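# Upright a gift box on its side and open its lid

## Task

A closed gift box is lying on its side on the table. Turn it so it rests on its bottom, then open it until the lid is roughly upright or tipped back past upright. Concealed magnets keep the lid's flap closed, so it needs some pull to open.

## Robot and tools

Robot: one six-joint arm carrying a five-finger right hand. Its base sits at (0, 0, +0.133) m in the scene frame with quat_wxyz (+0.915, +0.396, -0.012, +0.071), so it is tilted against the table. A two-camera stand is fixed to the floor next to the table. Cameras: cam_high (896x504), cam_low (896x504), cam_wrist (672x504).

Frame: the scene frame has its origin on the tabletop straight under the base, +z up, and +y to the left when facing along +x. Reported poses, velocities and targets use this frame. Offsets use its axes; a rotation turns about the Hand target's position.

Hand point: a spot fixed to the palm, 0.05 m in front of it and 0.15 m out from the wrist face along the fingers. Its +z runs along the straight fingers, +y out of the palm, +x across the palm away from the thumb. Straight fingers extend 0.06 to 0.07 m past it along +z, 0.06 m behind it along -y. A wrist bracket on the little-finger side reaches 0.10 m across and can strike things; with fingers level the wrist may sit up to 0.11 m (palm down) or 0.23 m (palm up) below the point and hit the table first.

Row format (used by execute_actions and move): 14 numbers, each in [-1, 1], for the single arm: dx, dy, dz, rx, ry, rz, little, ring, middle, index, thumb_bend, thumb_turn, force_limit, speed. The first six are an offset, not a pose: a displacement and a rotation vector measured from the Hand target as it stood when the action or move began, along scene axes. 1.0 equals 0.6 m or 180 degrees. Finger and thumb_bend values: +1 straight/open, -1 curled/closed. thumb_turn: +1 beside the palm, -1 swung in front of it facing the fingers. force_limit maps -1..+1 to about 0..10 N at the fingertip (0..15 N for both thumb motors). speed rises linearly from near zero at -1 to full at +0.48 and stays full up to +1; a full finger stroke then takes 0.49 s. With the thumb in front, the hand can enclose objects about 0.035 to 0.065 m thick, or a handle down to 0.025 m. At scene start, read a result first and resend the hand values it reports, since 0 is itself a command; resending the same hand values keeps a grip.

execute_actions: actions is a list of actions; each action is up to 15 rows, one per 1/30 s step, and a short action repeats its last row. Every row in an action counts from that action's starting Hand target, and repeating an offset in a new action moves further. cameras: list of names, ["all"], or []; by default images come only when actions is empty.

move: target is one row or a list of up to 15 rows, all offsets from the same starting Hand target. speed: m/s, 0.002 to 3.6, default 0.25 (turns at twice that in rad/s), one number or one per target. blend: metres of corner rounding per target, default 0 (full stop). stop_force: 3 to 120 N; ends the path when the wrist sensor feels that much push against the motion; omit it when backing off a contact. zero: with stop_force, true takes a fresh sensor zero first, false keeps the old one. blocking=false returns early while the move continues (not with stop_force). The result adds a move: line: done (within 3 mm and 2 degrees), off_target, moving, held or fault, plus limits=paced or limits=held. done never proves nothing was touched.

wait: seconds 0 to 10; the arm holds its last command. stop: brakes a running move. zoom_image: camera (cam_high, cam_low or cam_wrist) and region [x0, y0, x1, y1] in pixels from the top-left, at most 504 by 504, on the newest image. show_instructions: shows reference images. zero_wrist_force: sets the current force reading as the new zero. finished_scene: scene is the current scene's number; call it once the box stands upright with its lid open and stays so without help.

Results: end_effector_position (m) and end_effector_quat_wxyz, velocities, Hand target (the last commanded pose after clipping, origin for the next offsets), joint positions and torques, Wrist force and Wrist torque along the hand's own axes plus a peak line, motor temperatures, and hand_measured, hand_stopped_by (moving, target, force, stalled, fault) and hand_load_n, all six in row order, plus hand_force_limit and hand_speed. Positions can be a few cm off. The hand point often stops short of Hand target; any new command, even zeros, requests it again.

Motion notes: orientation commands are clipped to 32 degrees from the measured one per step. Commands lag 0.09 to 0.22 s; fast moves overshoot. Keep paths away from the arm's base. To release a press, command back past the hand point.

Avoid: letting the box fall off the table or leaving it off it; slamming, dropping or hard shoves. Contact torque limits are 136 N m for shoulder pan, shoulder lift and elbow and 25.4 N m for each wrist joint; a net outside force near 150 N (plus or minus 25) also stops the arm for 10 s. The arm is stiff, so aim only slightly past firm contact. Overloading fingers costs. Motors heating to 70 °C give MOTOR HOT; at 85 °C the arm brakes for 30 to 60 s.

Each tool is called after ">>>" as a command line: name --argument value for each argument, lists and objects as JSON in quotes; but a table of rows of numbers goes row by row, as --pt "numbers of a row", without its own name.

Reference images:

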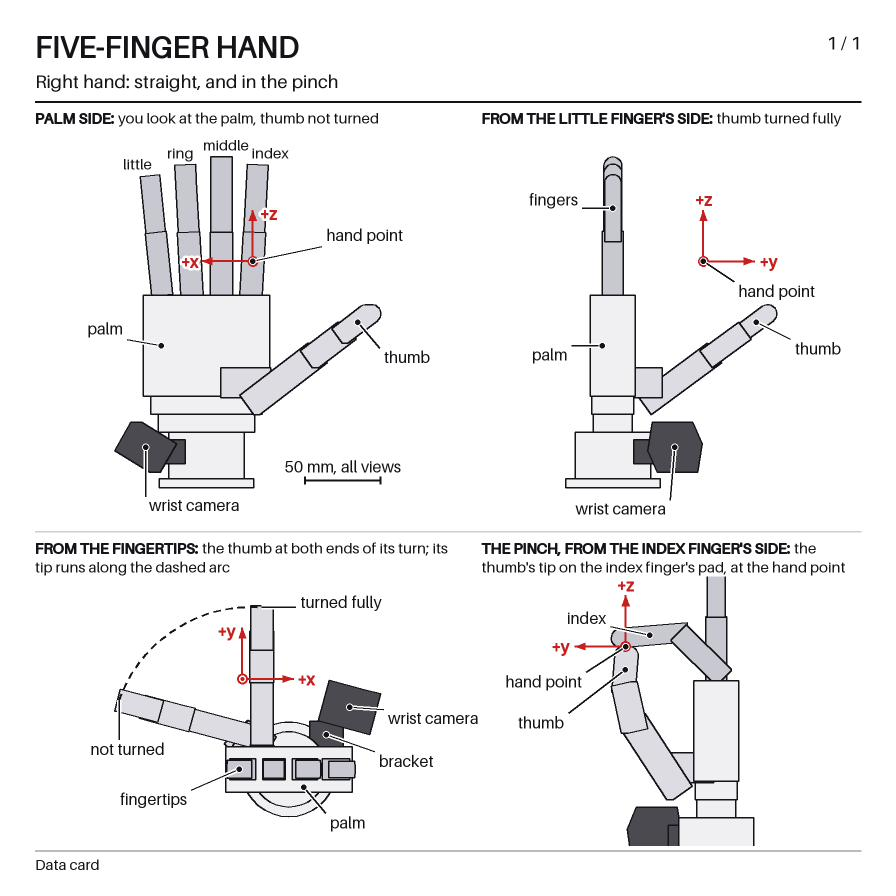

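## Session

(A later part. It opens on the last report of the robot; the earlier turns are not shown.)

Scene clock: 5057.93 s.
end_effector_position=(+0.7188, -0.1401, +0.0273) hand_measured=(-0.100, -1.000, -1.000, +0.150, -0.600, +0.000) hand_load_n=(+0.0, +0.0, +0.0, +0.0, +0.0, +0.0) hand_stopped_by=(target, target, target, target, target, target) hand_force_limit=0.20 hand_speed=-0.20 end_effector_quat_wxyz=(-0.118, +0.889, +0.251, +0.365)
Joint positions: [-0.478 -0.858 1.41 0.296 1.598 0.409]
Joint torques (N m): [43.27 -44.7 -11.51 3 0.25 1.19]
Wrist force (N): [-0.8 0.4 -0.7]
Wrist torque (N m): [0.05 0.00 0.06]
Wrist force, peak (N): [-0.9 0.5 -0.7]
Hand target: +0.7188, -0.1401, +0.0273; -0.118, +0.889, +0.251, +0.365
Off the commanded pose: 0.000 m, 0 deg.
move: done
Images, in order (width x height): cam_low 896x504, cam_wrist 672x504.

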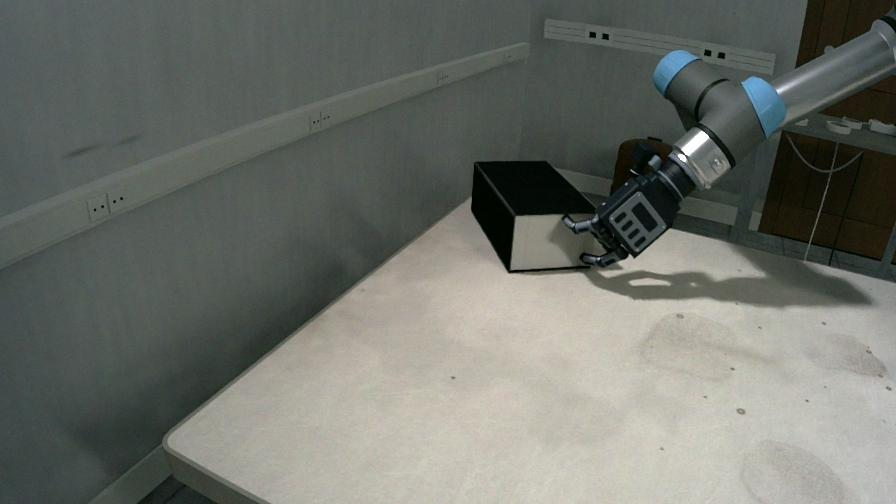

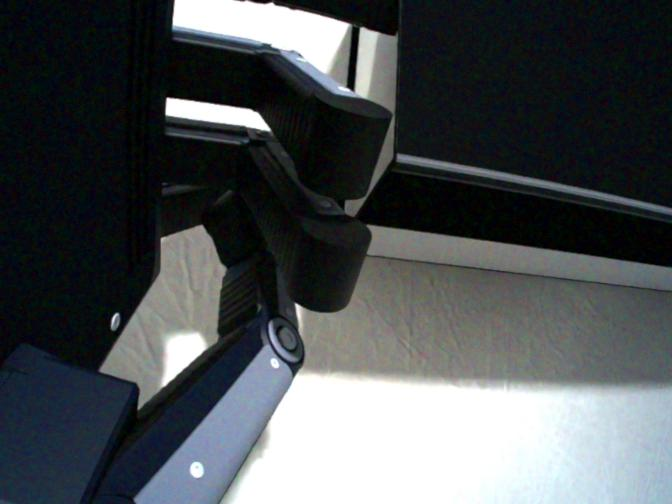

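>>> move --target '[0, 0, 0.0025, 0, 0, 0, -0.1, -1, -1, 0.15, -0.6, 0.0, 0.2, -0.2]' --speed 0.02 --cameras '["cam_low", "cam_wrist"]'

>>> zoom_image --camera "cam_wrist" --region '[250, 0, 450, 200]'

>>> zoom_image --camera "cam_low" --region '[470, 140, 690, 300]'

Scene clock: 5061.93 s.
end_effector_position=(+0.7188, -0.1401, +0.0288) hand_measured=(-0.100, -1.000, -1.000, +0.150, -0.600, +0.000) hand_load_n=(+1.0, +0.0, +0.0, +0.0, +0.0, +0.5) hand_stopped_by=(target, target, target, target, target, target) hand_force_limit=0.20 hand_speed=-0.20 end_effector_quat_wxyz=(-0.118, +0.889, +0.251, +0.365)
Joint positions: [-0.476 -0.86 1.41 0.297 1.599 0.411]
Joint torques (N m): [44.09 -45.35 -11.86 3.14 0.11 1.19]
Wrist force (N): [-1.2 0.9 0.0]
Wrist torque (N m): [0.06 -0.09 0.11]
Wrist force, peak (N): [-1.5 0.8 0.4]
Hand target: +0.7188, -0.1401, +0.0288; -0.118, +0.889, +0.251, +0.365
Off the commanded pose: 0.000 m, 0 deg.
move: done
Images, in order (width x height): cam_low 896x504, cam_wrist 672x504.

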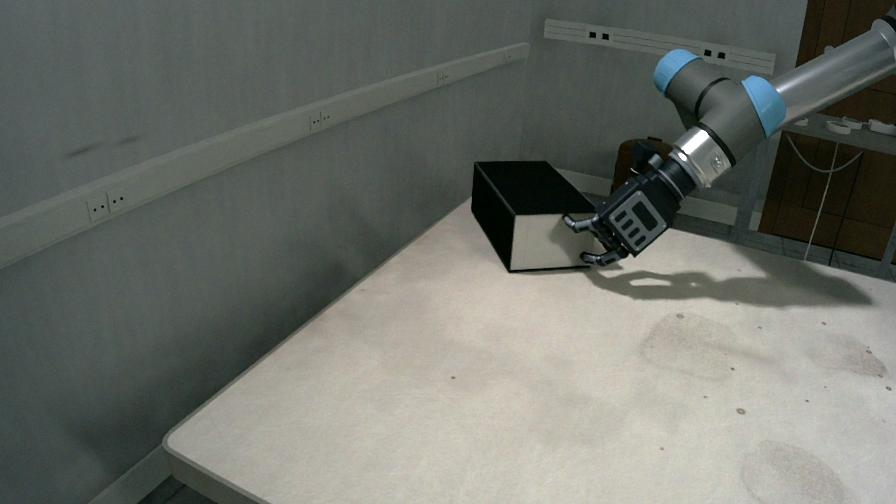

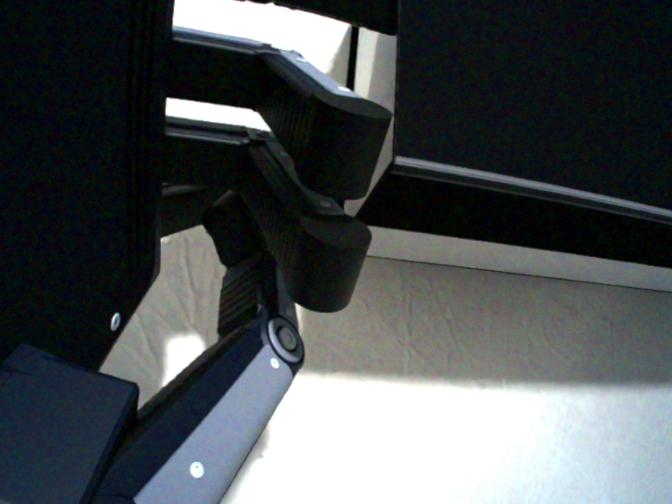

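Scaled by 2.520 from the camera's 672x504 image, which has a finer 960x720 frame.

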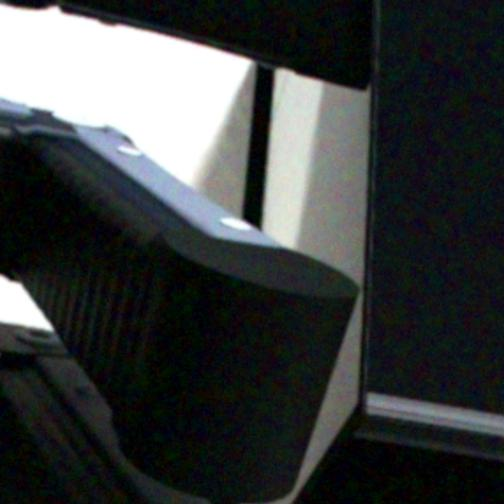

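Scaled by 2.291 from the camera's 896x504 image, which has a finer 1280x720 frame.

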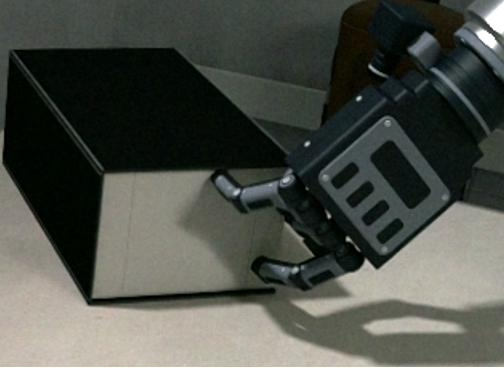

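>>> move --pt "0 0 -0.0133 0 0 0 -0.1 -1 -1 0.15 -0.6 0.0 0.2 -0.2" --pt "0 0 -0.0133 0 0 0 -0.3 -1 -1 0.15 -0.6 0.0 0.2 -0.6" --speed 0.02 --cameras '["cam_low", "cam_wrist"]'

>>> zoom_image --camera "cam_wrist" --region '[250, 0, 450, 200]'

>>> zoom_image --camera "cam_low" --region '[470, 140, 690, 300]'

Scene clock: 5079.80 s.
end_effector_position=(+0.7188, -0.1401, +0.0208) hand_measured=(-0.300, -1.000, -1.000, +0.150, -0.600, +0.000) hand_load_n=(+1.0, +0.0, +0.0, +0.0, +0.0, +0.0) hand_stopped_by=(target, target, target, target, target, target) hand_force_limit=0.20 hand_speed=-0.60 end_effector_quat_wxyz=(-0.118, +0.889, +0.251, +0.365)
Joint positions: [-0.486 -0.851 1.411 0.288 1.592 0.403]
Joint torques (N m): [45.49 -47.8 -2.19 3.26 0.32 1.01]
Wrist force (N): [-0.9 0.5 -0.1]
Wrist torque (N m): [0.07 -0.10 0.18]
Wrist force, peak (N): [-1.6 0.8 0.5]
Hand target: +0.7188, -0.1401, +0.0208; -0.118, +0.889, +0.251, +0.365
Off the commanded pose: 0.000 m, 0 deg.
move: done
Images, in order (width x height): cam_low 896x504, cam_wrist 672x504.

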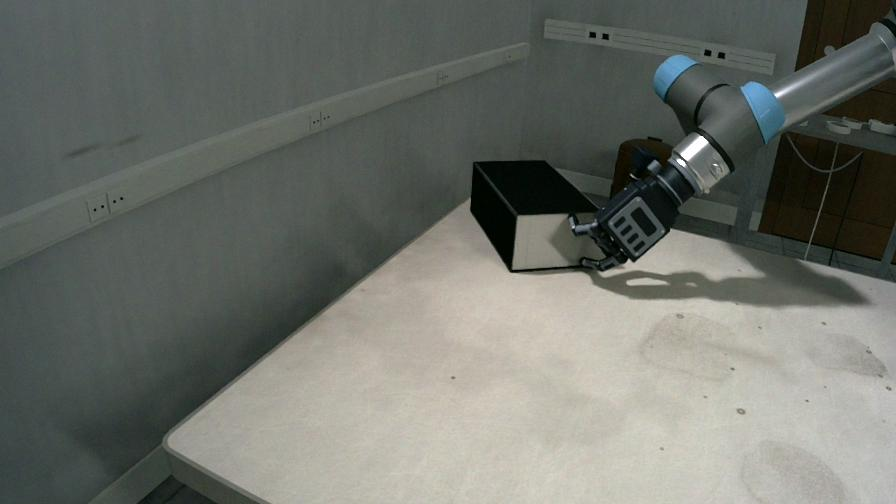

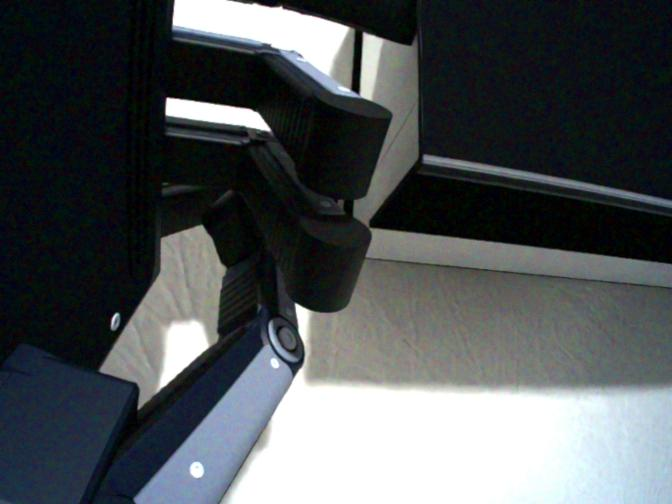

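Scaled by 2.520 from the camera's 672x504 image, which has a finer 960x720 frame.

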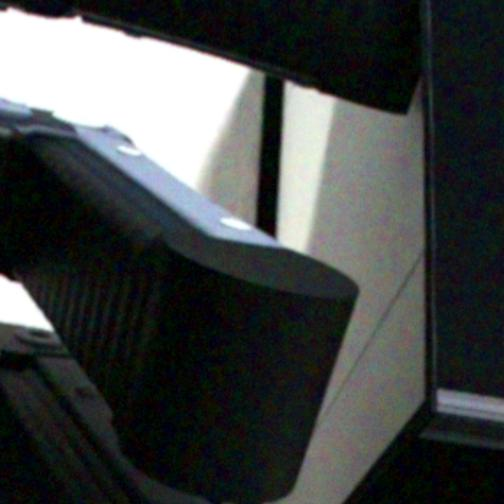

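Scaled by 2.291 from the camera's 896x504 image, which has a finer 1280x720 frame.

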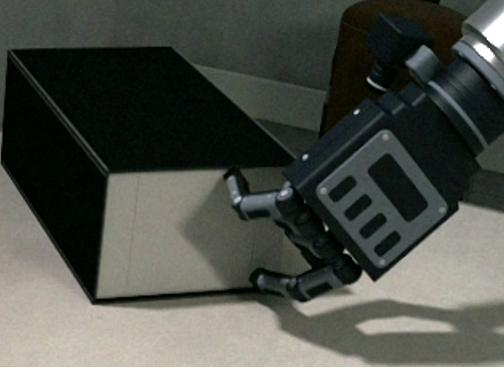

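>>> execute_actions --actions '[]' --cameras '["cam_high"]'

>>> zoom_image --camera "cam_high" --region '[390, 310, 570, 480]'

Scene clock: 5085.77 s.
end_effector_position=(+0.7188, -0.1401, +0.0208) hand_measured=(-0.300, -1.000, -1.000, +0.150, -0.600, +0.000) hand_load_n=(+0.5, +0.0, +0.0, +0.5, +0.0, +0.0) hand_stopped_by=(target, target, target, target, target, target) hand_force_limit=0.20 hand_speed=-0.60 end_effector_quat_wxyz=(-0.118, +0.889, +0.251, +0.365)
Joint positions: [-0.486 -0.851 1.411 0.288 1.592 0.403]
Joint velocities: within noise
Joint torques (N m): [45.89 -46.82 -11.04 3.46 0.25 1.05]
Motor temperatures (°C): [39 42 34 42 38 42]
Wrist force (N): [-1.2 0.2 -0.2]
Wrist torque (N m): [0.02 -0.05 0.16]
Wrist force, peak (N): [-1.5 0.6 0.3]
Hand target: +0.7188, -0.1401, +0.0208; -0.118, +0.889, +0.251, +0.365
Off the commanded pose: 0.000 m, 0 deg.
Images, in order (width x height): cam_high 896x504.

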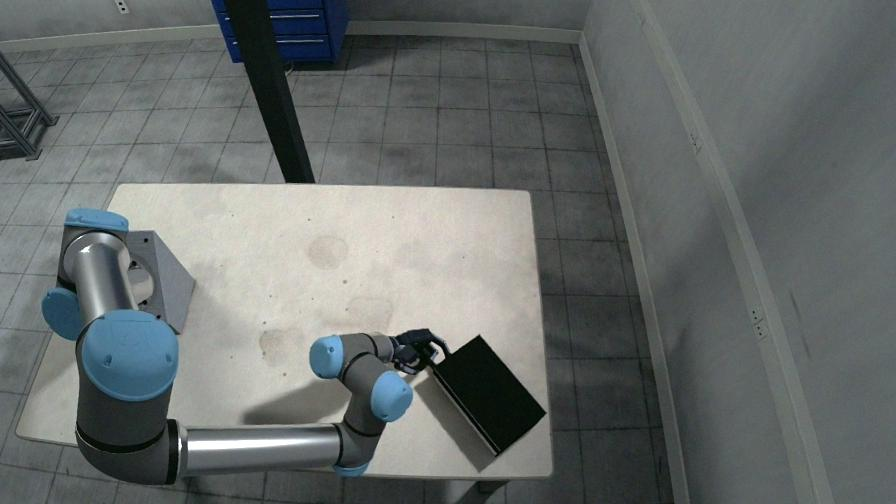

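Scaled by 2.800 from the camera's 896x504 image, which has a finer 1280x720 frame.

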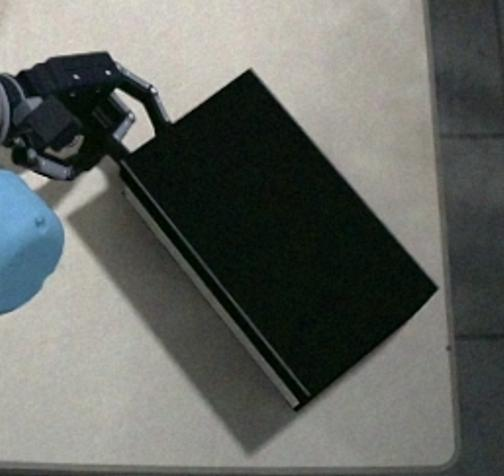

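>>> move --target '[0, 0, -0.0042, 0, 0, 0, -0.3, -1, -1, 0.15, -0.6, 0.0, 0.2, -0.6]' --speed 0.02 --stop_force 4 --cameras '["cam_low", "cam_wrist"]'

>>> zoom_image --camera "cam_wrist" --region '[250, 0, 450, 200]'

>>> zoom_image --camera "cam_low" --region '[470, 140, 690, 300]'

Scene clock: 5143.67 s.
end_effector_position=(+0.7188, -0.1401, +0.0183) hand_measured=(-0.300, -1.000, -1.000, +0.150, -0.600, +0.000) hand_load_n=(-0.5, +0.0, +0.0, +0.0, +0.0, +0.0) hand_stopped_by=(target, target, target, target, target, target) hand_force_limit=0.20 hand_speed=-0.60 end_effector_quat_wxyz=(-0.118, +0.889, +0.251, +0.365)
Joint positions: [-0.489 -0.849 1.411 0.285 1.59 0.401]
Joint torques (N m): [41.39 -38.59 0.53 1.06 -1.61 0.31]
Wrist force (N): [-0.4 0.4 -0.8]
Wrist torque (N m): [0.05 -0.02 0.17]
Wrist force, peak (N): [-1.5 0.6 0.0]
Hand target: +0.7188, -0.1401, +0.0183; -0.118, +0.889, +0.251, +0.365
Off the commanded pose: 0.000 m, 0 deg.
move: done
Images, in order (width x height): cam_low 896x504, cam_wrist 672x504.

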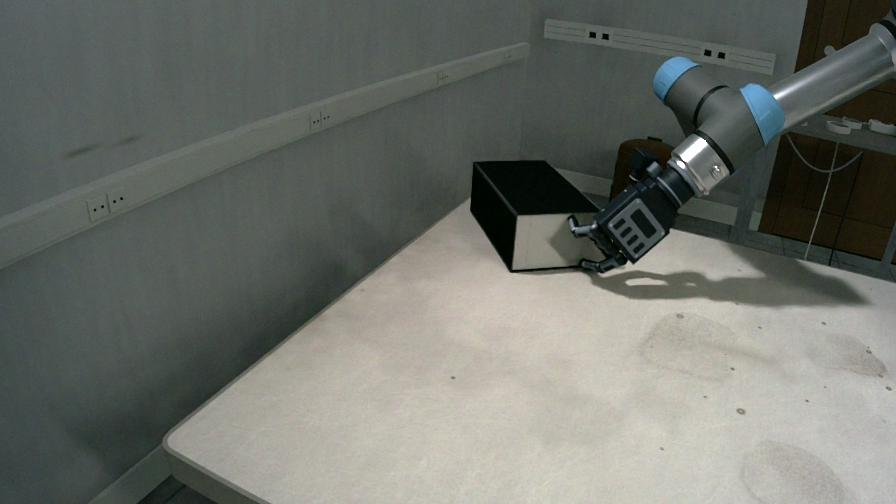

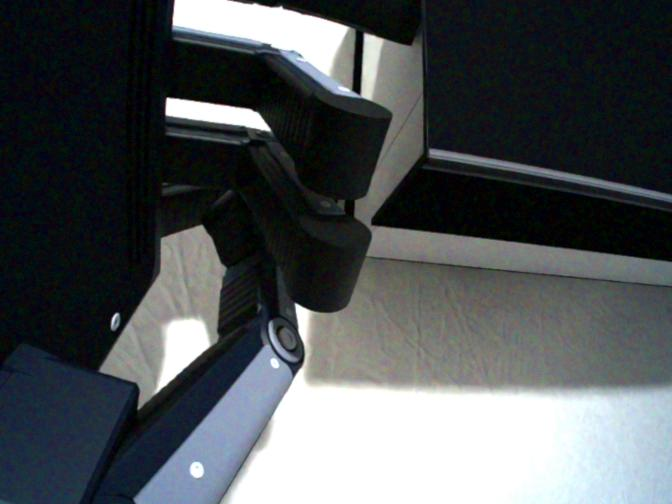

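Scaled by 2.520 from the camera's 672x504 image, which has a finer 960x720 frame.

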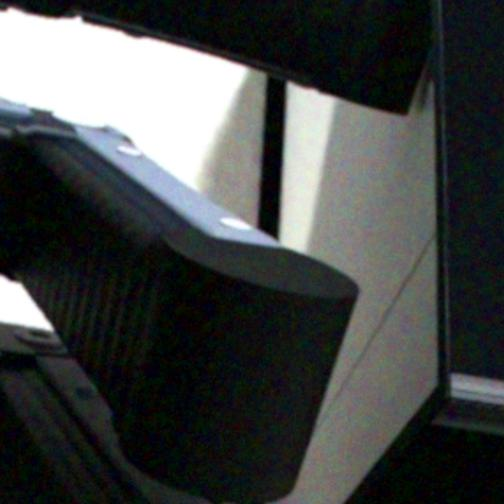

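Scaled by 2.291 from the camera's 896x504 image, which has a finer 1280x720 frame.

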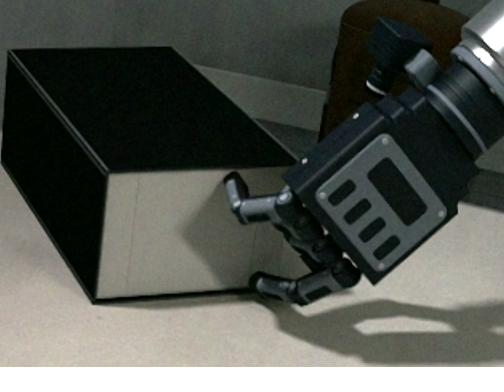

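>>> zoom_image --camera "cam_low" --region '[540, 200, 640, 280]'

>>> zoom_image --camera "cam_wrist" --region '[330, 0, 450, 90]'

Scaled by 5.040 from the camera's 896x504 image, which has a finer 1280x720 frame.

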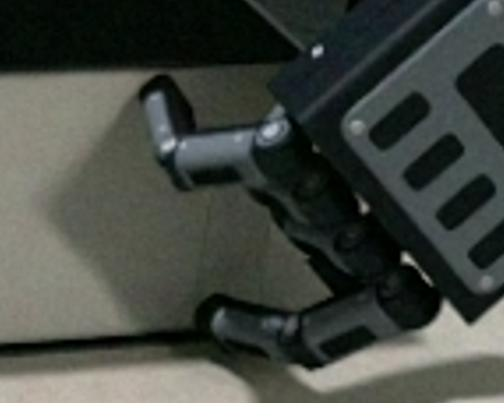

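Scaled by 4.200 from the camera's 672x504 image, which has a finer 960x720 frame.

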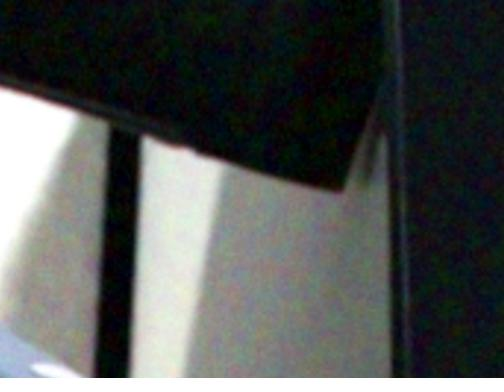

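>>> move --pt "0 0 0 0 0 0 -0.15 -1 -1 0.15 -0.6 0.0 0.2 -0.4" --pt "0 0 0.0083 0 0 0 -0.15 -1 -1 0.15 -0.6 0.0 0.2 -0.4" --pt "0.0028 -0.0042 0.0083 0 0 0 -0.15 -1 -1 0.15 -0.6 0.0 0.2 -0.4" --speed 0.02 --cameras '["cam_low", "cam_wrist"]'

>>> zoom_image --camera "cam_wrist" --region '[250, 0, 450, 200]'

>>> zoom_image --camera "cam_low" --region '[540, 200, 640, 280]'

Scene clock: 5160.57 s.
end_effector_position=(+0.7205, -0.1427, +0.0233) hand_measured=(-0.150, -1.000, -1.000, +0.150, -0.600, +0.000) hand_load_n=(+0.0, +0.0, +0.0, +0.0, +0.0, +0.0) hand_stopped_by=(target, target, target, target, target, target) hand_force_limit=0.20 hand_speed=-0.40 end_effector_quat_wxyz=(-0.118, +0.889, +0.251, +0.365) end_effector_velocity=(-0.001, +0.002, +0.000) end_effector_angular_velocity=(+0.000, +0.000, +0.003)
Joint positions: [-0.485 -0.853 1.402 0.298 1.593 0.404]
Joint velocities: [0.001 0 0.005 -0.003 0 -0.001]
Joint torques (N m): [38.47 -32.52 0 -0.65 -2.3 -0.38]
Wrist force (N): [-0.7 0.5 -0.6]
Wrist torque (N m): [0.05 0.01 0.16]
Wrist force, peak (N): [-0.7 0.6 -1.1]
Hand target: +0.7205, -0.1426, +0.0233; -0.118, +0.889, +0.251, +0.365
Off the commanded pose: 0.000 m, 0 deg.
move: done
Images, in order (width x height): cam_low 896x504, cam_wrist 672x504.

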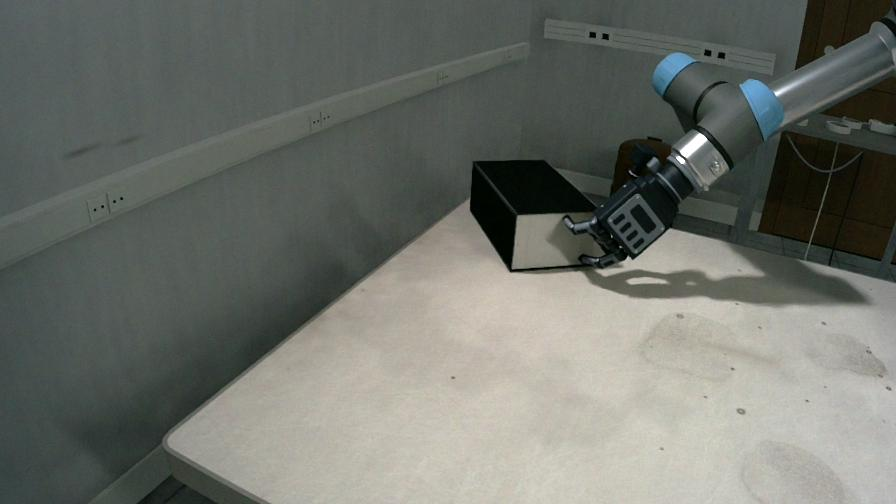

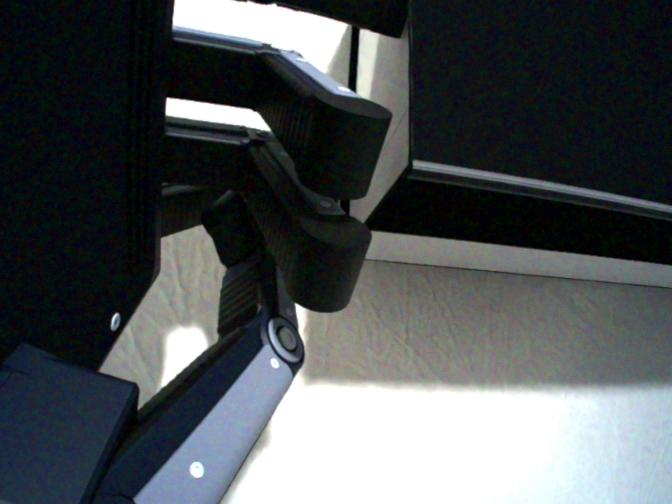

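Scaled by 2.520 from the camera's 672x504 image, which has a finer 960x720 frame.

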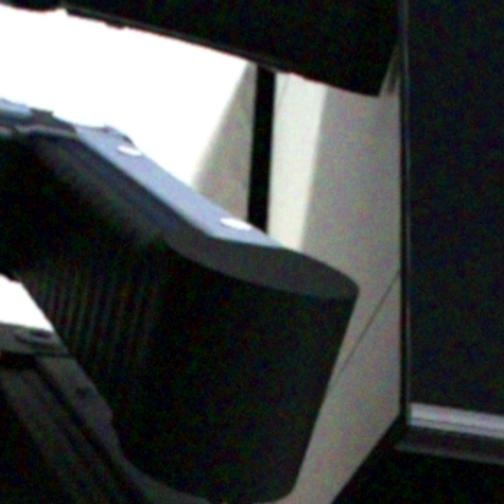

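Scaled by 5.040 from the camera's 896x504 image, which has a finer 1280x720 frame.

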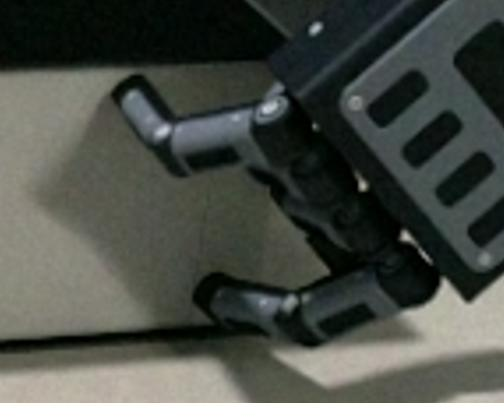

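>>> move --target '[0, 0, -0.01, 0, 0, 0, -0.15, -1, -1, 0.15, -0.6, 0.0, 0.2, -0.4]' --speed 0.01 --stop_force 3 --cameras '["cam_low", "cam_wrist"]'

>>> zoom_image --camera "cam_wrist" --region '[250, 0, 450, 200]'

>>> zoom_image --camera "cam_low" --region '[540, 200, 640, 280]'

Scene clock: 5165.50 s.
end_effector_position=(+0.7205, -0.1426, +0.0173) hand_measured=(-0.150, -1.000, -1.000, +0.150, -0.600, +0.000) hand_load_n=(+0.0, +0.0, +0.0, +0.0, +0.0, +0.0) hand_stopped_by=(target, target, target, target, target, target) hand_force_limit=0.20 hand_speed=-0.40 end_effector_quat_wxyz=(-0.118, +0.889, +0.251, +0.365)
Joint positions: [-0.492 -0.846 1.403 0.29 1.588 0.398]
Joint torques (N m): [45.35 -47.41 -2.17 3.07 0.61 0.77]
Wrist force (N): [-0.7 0.3 -0.9]
Wrist torque (N m): [0.02 0.01 0.16]
Wrist force, peak (N): [-0.5 0.7 -1.1]
Hand target: +0.7205, -0.1426, +0.0173; -0.118, +0.889, +0.251, +0.365
Off the commanded pose: 0.000 m, 0 deg.
move: done
Images, in order (width x height): cam_low 896x504, cam_wrist 672x504.

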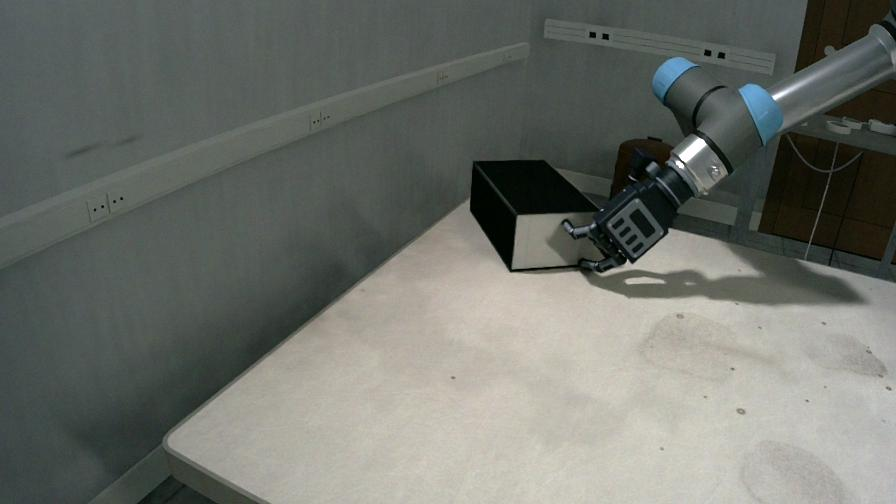

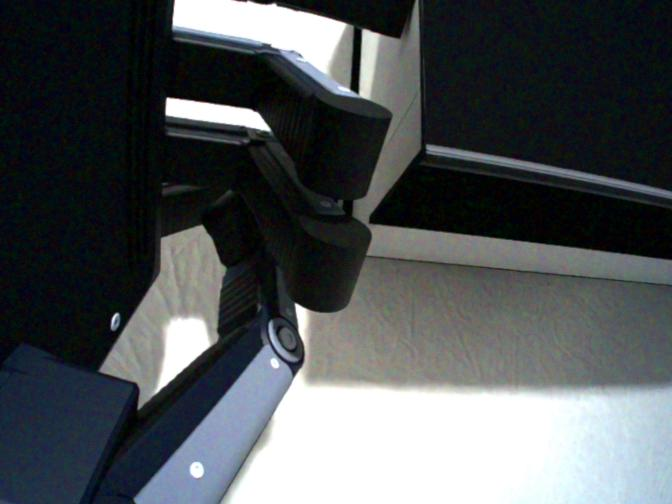

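Scaled by 2.520 from the camera's 672x504 image, which has a finer 960x720 frame.

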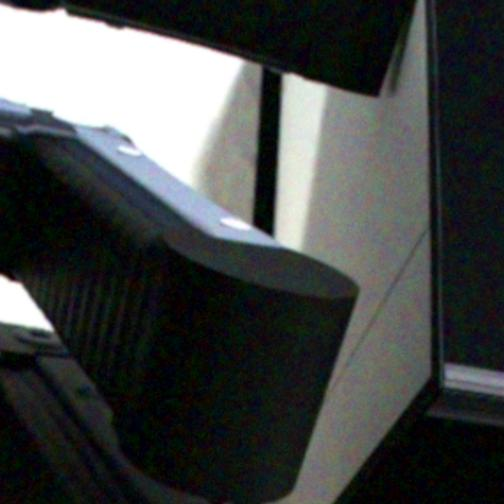

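Scaled by 5.040 from the camera's 896x504 image, which has a finer 1280x720 frame.

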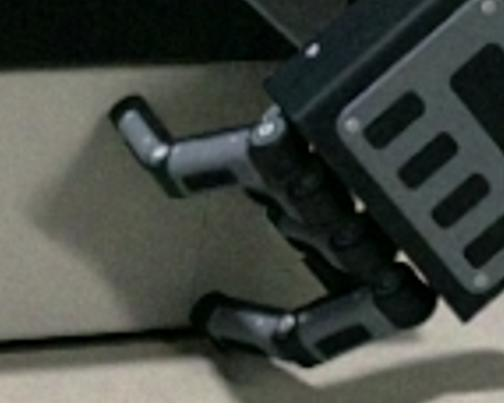

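>>> move --target '[0, 0, -0.007, 0, 0, 0, -0.15, -1, -1, 0.15, -0.6, 0.0, 0.2, -0.4]' --speed 0.01 --stop_force 3 --cameras '["cam_low", "cam_wrist"]'

>>> zoom_image --camera "cam_low" --region '[540, 200, 640, 280]'

Scene clock: 5170.73 s.
end_effector_position=(+0.7205, -0.1426, +0.0146) hand_measured=(-0.150, -1.000, -1.000, +0.150, -0.600, +0.000) hand_load_n=(+0.0, +0.0, +0.0, -1.5, +0.0, +0.0) hand_stopped_by=(target, target, target, target, target, target) hand_force_limit=0.20 hand_speed=-0.40 end_effector_quat_wxyz=(-0.118, +0.889, +0.251, +0.365)
Joint positions: [-0.496 -0.843 1.403 0.287 1.586 0.396]
Joint torques (N m): [43.66 -45.58 -10.86 3.42 1.03 1.66]
Wrist force (N): [2.0 -0.3 -2.8]
Wrist torque (N m): [0.06 0.01 0.20]
Wrist force, peak (N): [3.7 -0.6 -4.3]
Hand target: +0.7205, -0.1426, +0.0146; -0.118, +0.889, +0.251, +0.365 (not the last commanded pose)
Off the commanded pose: 0.002 m, 0 deg.
move: contact
Images, in order (width x height): cam_low 896x504, cam_wrist 672x504.

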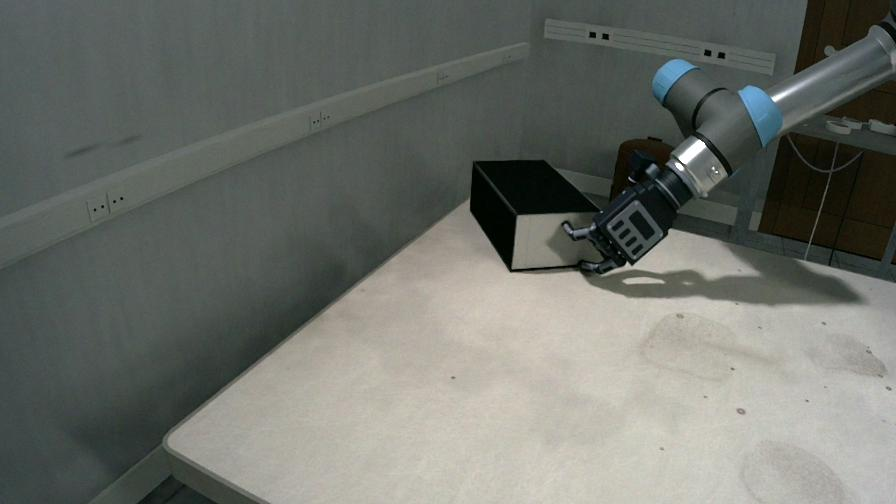

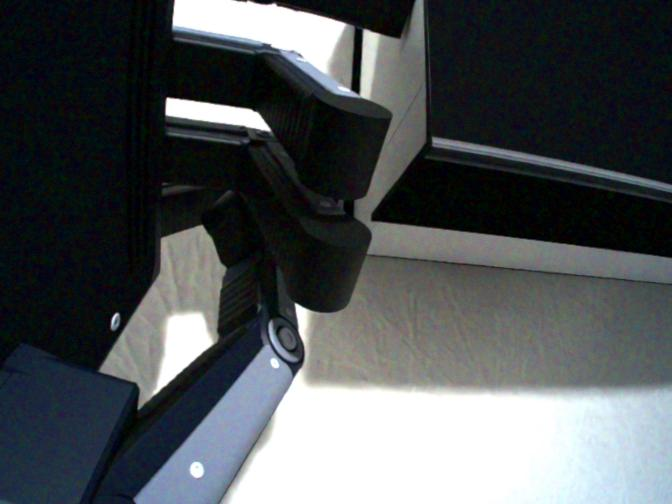

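Scaled by 5.040 from the camera's 896x504 image, which has a finer 1280x720 frame.

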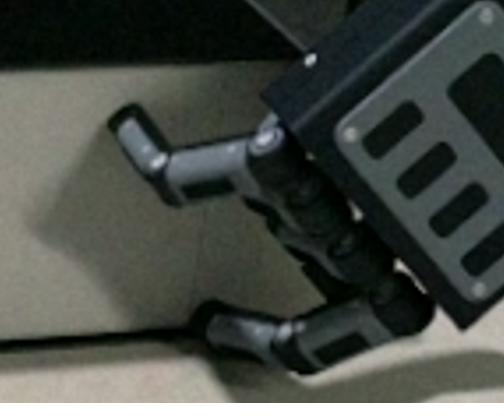

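>>> move --pt "0 0 0.007 0 0 0 -0.15 -1 -1 0.15 -0.6 0.0 0.2 -0.4" --pt "-0.0110 0.0167 0.007 0 0 0 -0.15 -1 -1 0.15 -0.6 0.0 0.2 -0.4" --speed 0.03

>>> move --target '[0, 0, -0.02, 0, 0, 0, -0.15, -1, -1, 0.15, -0.6, 0.0, 0.2, -0.4]' --speed 0.01 --stop_force 3 --cameras '["cam_low", "cam_wrist"]'

>>> zoom_image --camera "cam_low" --region '[540, 200, 640, 280]'

Scene clock: 5251.97 s.
end_effector_position=(+0.7139, -0.1325, +0.0189) hand_measured=(-0.150, -1.000, -1.000, +0.150, -0.600, +0.000) hand_load_n=(+0.0, +0.0, +0.0, +0.0, +0.0, +0.0) hand_stopped_by=(target, target, target, target, target, target) hand_force_limit=0.20 hand_speed=-0.40 end_effector_quat_wxyz=(-0.117, +0.889, +0.251, +0.365)
Joint positions: [-0.482 -0.853 1.434 0.265 1.595 0.406]
Joint torques (N m): [32.7 -39.53 -10.41 3.38 -0.99 -0.05]
Wrist force (N): [-0.5 0.5 -0.6]
Wrist torque (N m): [0.04 -0.02 0.08]
Wrist force, peak (N): [2.2 -0.2 -3.2]
Hand target: +0.7139, -0.1326, +0.0188; -0.118, +0.889, +0.251, +0.365
Off the commanded pose: 0.000 m, 0 deg.
move: done

Scene clock: 5253.43 s.
end_effector_position=(+0.7140, -0.1326, +0.0147) hand_measured=(-0.150, -1.000, -1.000, +0.150, -0.600, +0.000) hand_load_n=(+0.0, +0.0, +0.0, -1.5, +0.0, +0.0) hand_stopped_by=(target, target, target, target, target, target) hand_force_limit=0.20 hand_speed=-0.40 end_effector_quat_wxyz=(-0.118, +0.889, +0.251, +0.365)
Joint positions: [-0.488 -0.848 1.434 0.26 1.591 0.402]
Joint torques (N m): [43.27 -46.08 -11.06 3.39 0.91 1.57]
Wrist force (N): [1.5 -0.2 -2.5]
Wrist torque (N m): [0.04 0.02 0.18]
Wrist force, peak (N): [3.1 -0.1 -4.0]
Hand target: +0.7140, -0.1326, +0.0147; -0.118, +0.889, +0.251, +0.365 (not the last commanded pose)
Off the commanded pose: 0.008 m, 0 deg.
move: contact
Images, in order (width x height): cam_low 896x504, cam_wrist 672x504.

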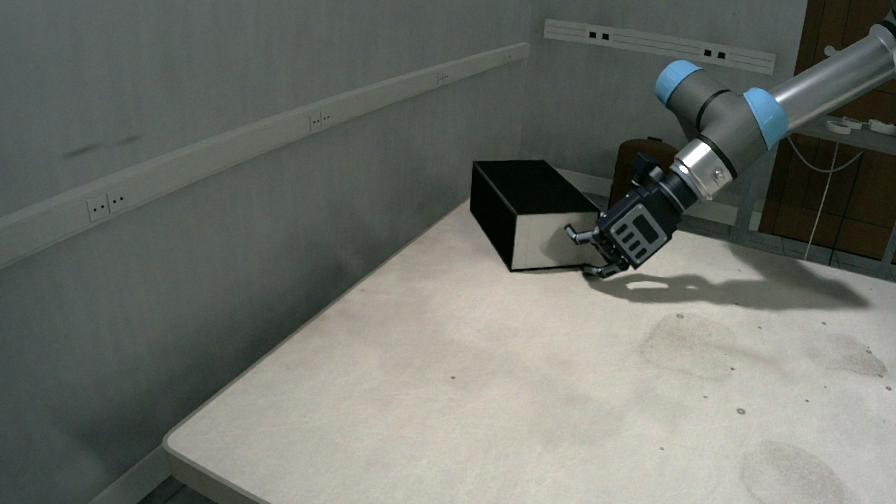

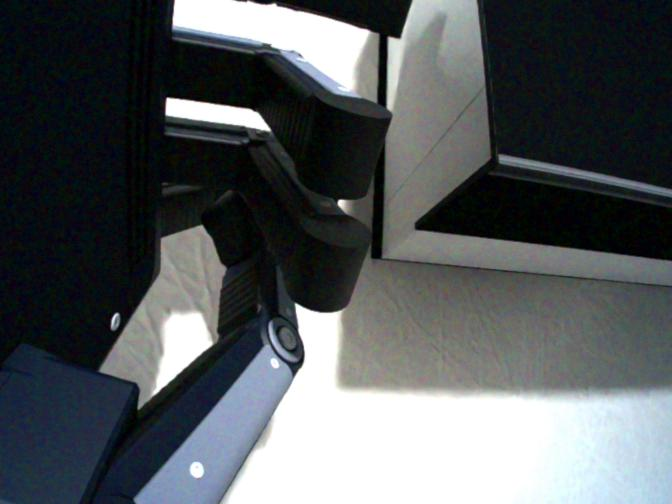

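Scaled by 5.040 from the camera's 896x504 image, which has a finer 1280x720 frame.

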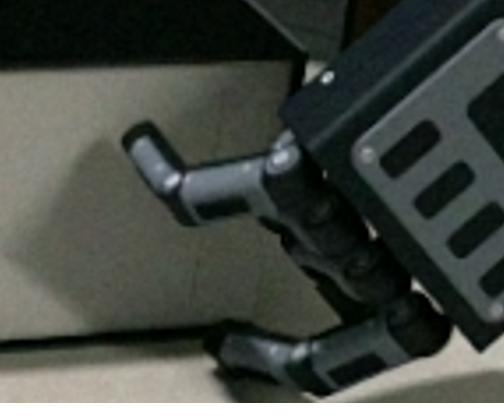

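>>> move --pt "0 0 0.008 0 0 0 -0.15 -1 -1 0.15 -0.6 0.0 0.2 -0.4" --pt "0.007 0.0047 0.008 0 0 0 -0.4 -1 -1 0.0 -0.6 0.0 0.2 -0.4" --pt "0.007 0.0047 -0.0015 0 0 0 -0.4 -1 -1 0.0 -0.6 0.0 0.2 -0.4" --pt "0.0153 -0.0080 -0.0015 0 0 0 -0.4 -1 -1 0.0 -0.6 0.0 0.2 -0.4" --speed 0.03 --cameras '["cam_low", "cam_wrist"]'

>>> zoom_image --camera "cam_low" --region '[540, 200, 640, 280]'

>>> zoom_image --camera "cam_wrist" --region '[250, 0, 450, 280]'

Scene clock: 5363.47 s.
end_effector_position=(+0.7231, -0.1375, +0.0137) hand_measured=(-0.400, -1.000, -1.000, +0.000, -0.600, +0.000) hand_load_n=(+0.0, +0.0, +0.0, +0.0, +0.0, +0.5) hand_stopped_by=(target, target, target, target, target, target) hand_force_limit=0.20 hand_speed=-0.40 end_effector_quat_wxyz=(-0.118, +0.889, +0.251, +0.365)
Joint positions: [-0.489 -0.833 1.396 0.284 1.59 0.401]
Joint torques (N m): [45.26 -37.64 0.76 -1.12 -1.68 0.19]
Wrist force (N): [-0.3 0.4 -0.6]
Wrist torque (N m): [0.03 -0.06 0.18]
Wrist force, peak (N): [1.9 0.1 -2.9]
Hand target: +0.7231, -0.1374, +0.0138; -0.118, +0.889, +0.251, +0.365
Off the commanded pose: 0.000 m, 0 deg.
move: done
Images, in order (width x height): cam_low 896x504, cam_wrist 672x504.

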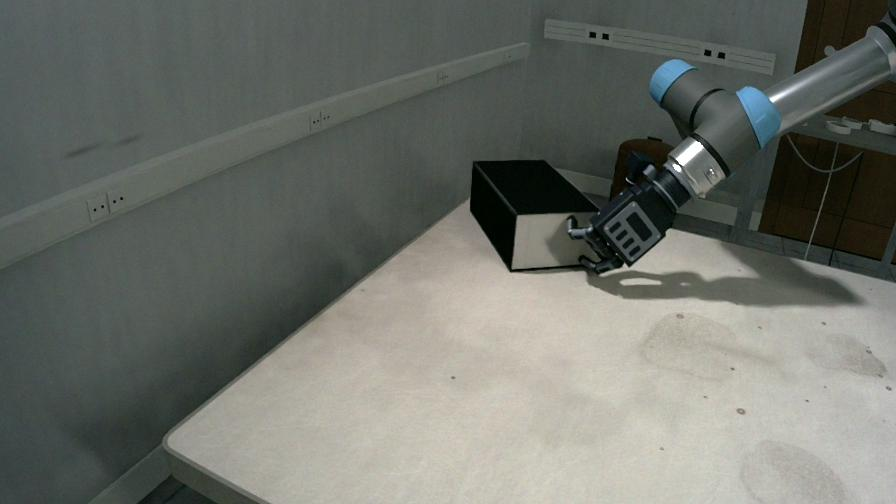

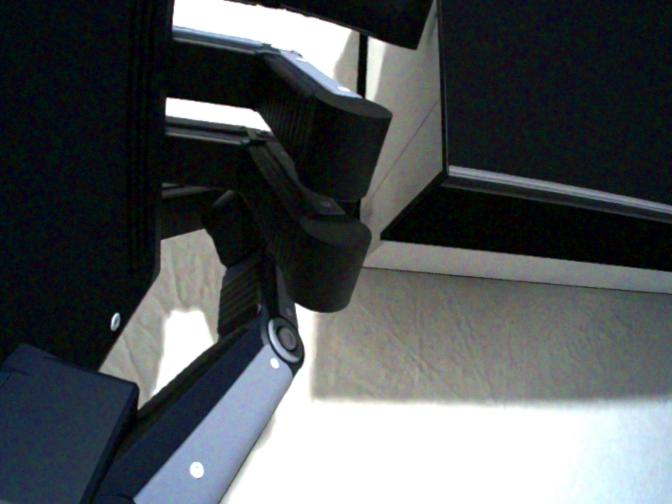

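Scaled by 5.040 from the camera's 896x504 image, which has a finer 1280x720 frame.

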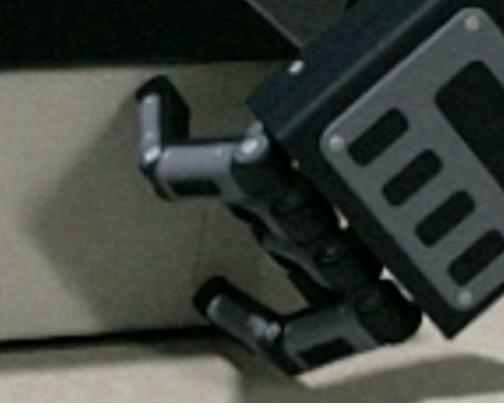

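Scaled by 1.800 from the camera's 672x504 image, which has a finer 960x720 frame.

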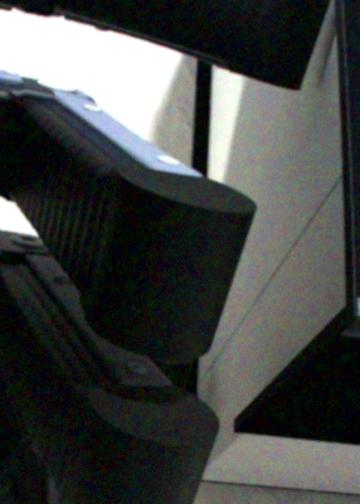

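>>> move --target '[0.0018, -0.0028, 0, 0, 0, 0, -0.4, -1, -1, 0.0, -0.6, 0.0, 0.2, -0.4]' --speed 0.02 --cameras '["cam_wrist"]'

>>> zoom_image --camera "cam_wrist" --region '[250, 0, 450, 280]'

>>> move --target '[0.0018, -0.0028, 0, 0, 0, 0, -0.4, -1, -1, 0.0, -0.6, 0.0, 0.2, -0.4]' --speed 0.02 --cameras '["cam_wrist"]'

>>> zoom_image --camera "cam_wrist" --region '[250, 0, 450, 280]'

Scene clock: 5370.87 s.
end_effector_position=(+0.7242, -0.1391, +0.0138) hand_measured=(-0.400, -1.000, -1.000, +0.000, -0.600, +0.000) hand_load_n=(-0.5, +0.0, +0.0, +0.0, +0.0, +0.0) hand_stopped_by=(target, target, target, target, target, target) hand_force_limit=0.20 hand_speed=-0.40 end_effector_quat_wxyz=(-0.118, +0.889, +0.251, +0.365)
Joint positions: [-0.49 -0.832 1.391 0.288 1.589 0.4]
Joint torques (N m): [32.56 -30.79 -6.13 2.52 -2.98 -1.04]
Wrist force (N): [-0.3 -0.1 -0.7]
Wrist torque (N m): [0.05 -0.03 0.13]
Wrist force, peak (N): [-0.7 0.7 -1.0]
Hand target: +0.7242, -0.1391, +0.0138; -0.118, +0.889, +0.251, +0.365
Off the commanded pose: 0.000 m, 0 deg.
move: done
Images, in order (width x height): cam_wrist 672x504.

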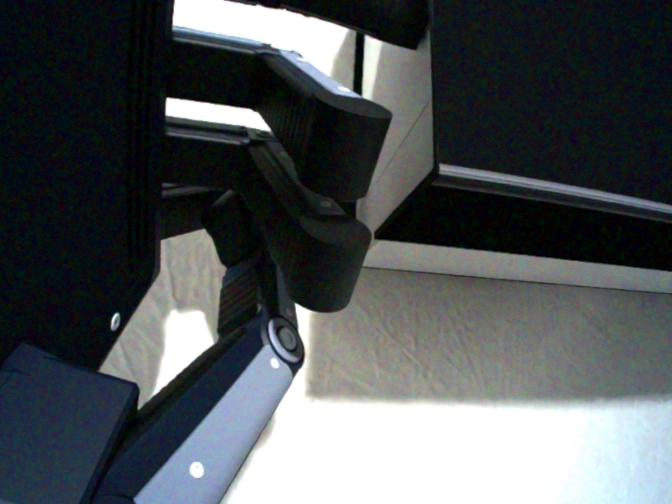

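Scaled by 1.800 from the camera's 672x504 image, which has a finer 960x720 frame.

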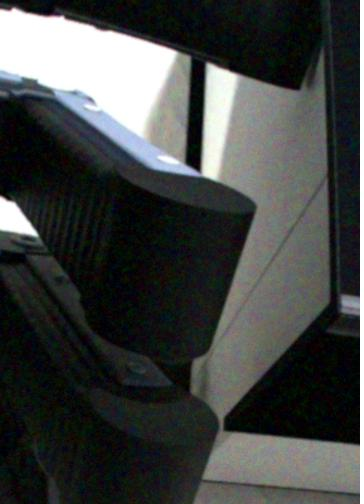

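Scene clock: 5371.57 s.
end_effector_position=(+0.7253, -0.1408, +0.0138) hand_measured=(-0.400, -1.000, -1.000, +0.000, -0.600, +0.000) hand_load_n=(-0.5, +0.0, +0.0, +0.5, +0.0, +0.0) hand_stopped_by=(target, target, target, target, target, target) hand_force_limit=0.20 hand_speed=-0.40 end_effector_quat_wxyz=(-0.118, +0.889, +0.251, +0.365)
Joint positions: [-0.492 -0.831 1.386 0.292 1.588 0.399]
Joint torques (N m): [34.31 -31.86 -5.59 2.5 -2.87 -1.04]
Wrist force (N): [-0.5 -0.1 -0.7]
Wrist torque (N m): [0.04 0.00 0.12]
Wrist force, peak (N): [-0.8 -0.1 -0.9]
Hand target: +0.7253, -0.1408, +0.0138; -0.118, +0.889, +0.251, +0.365
Off the commanded pose: 0.000 m, 0 deg.
move: done
Images, in order (width x height): cam_wrist 672x504.

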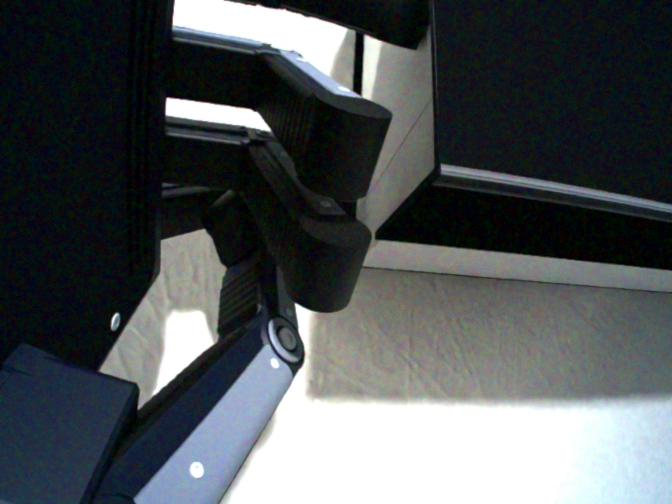

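Scaled by 1.800 from the camera's 672x504 image, which has a finer 960x720 frame.

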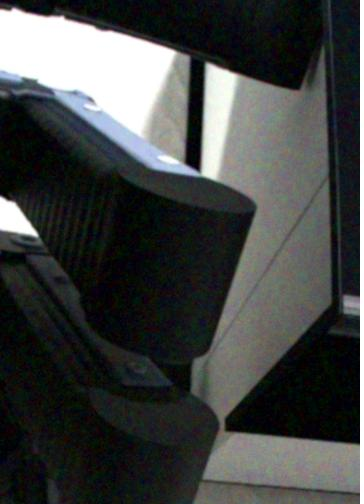

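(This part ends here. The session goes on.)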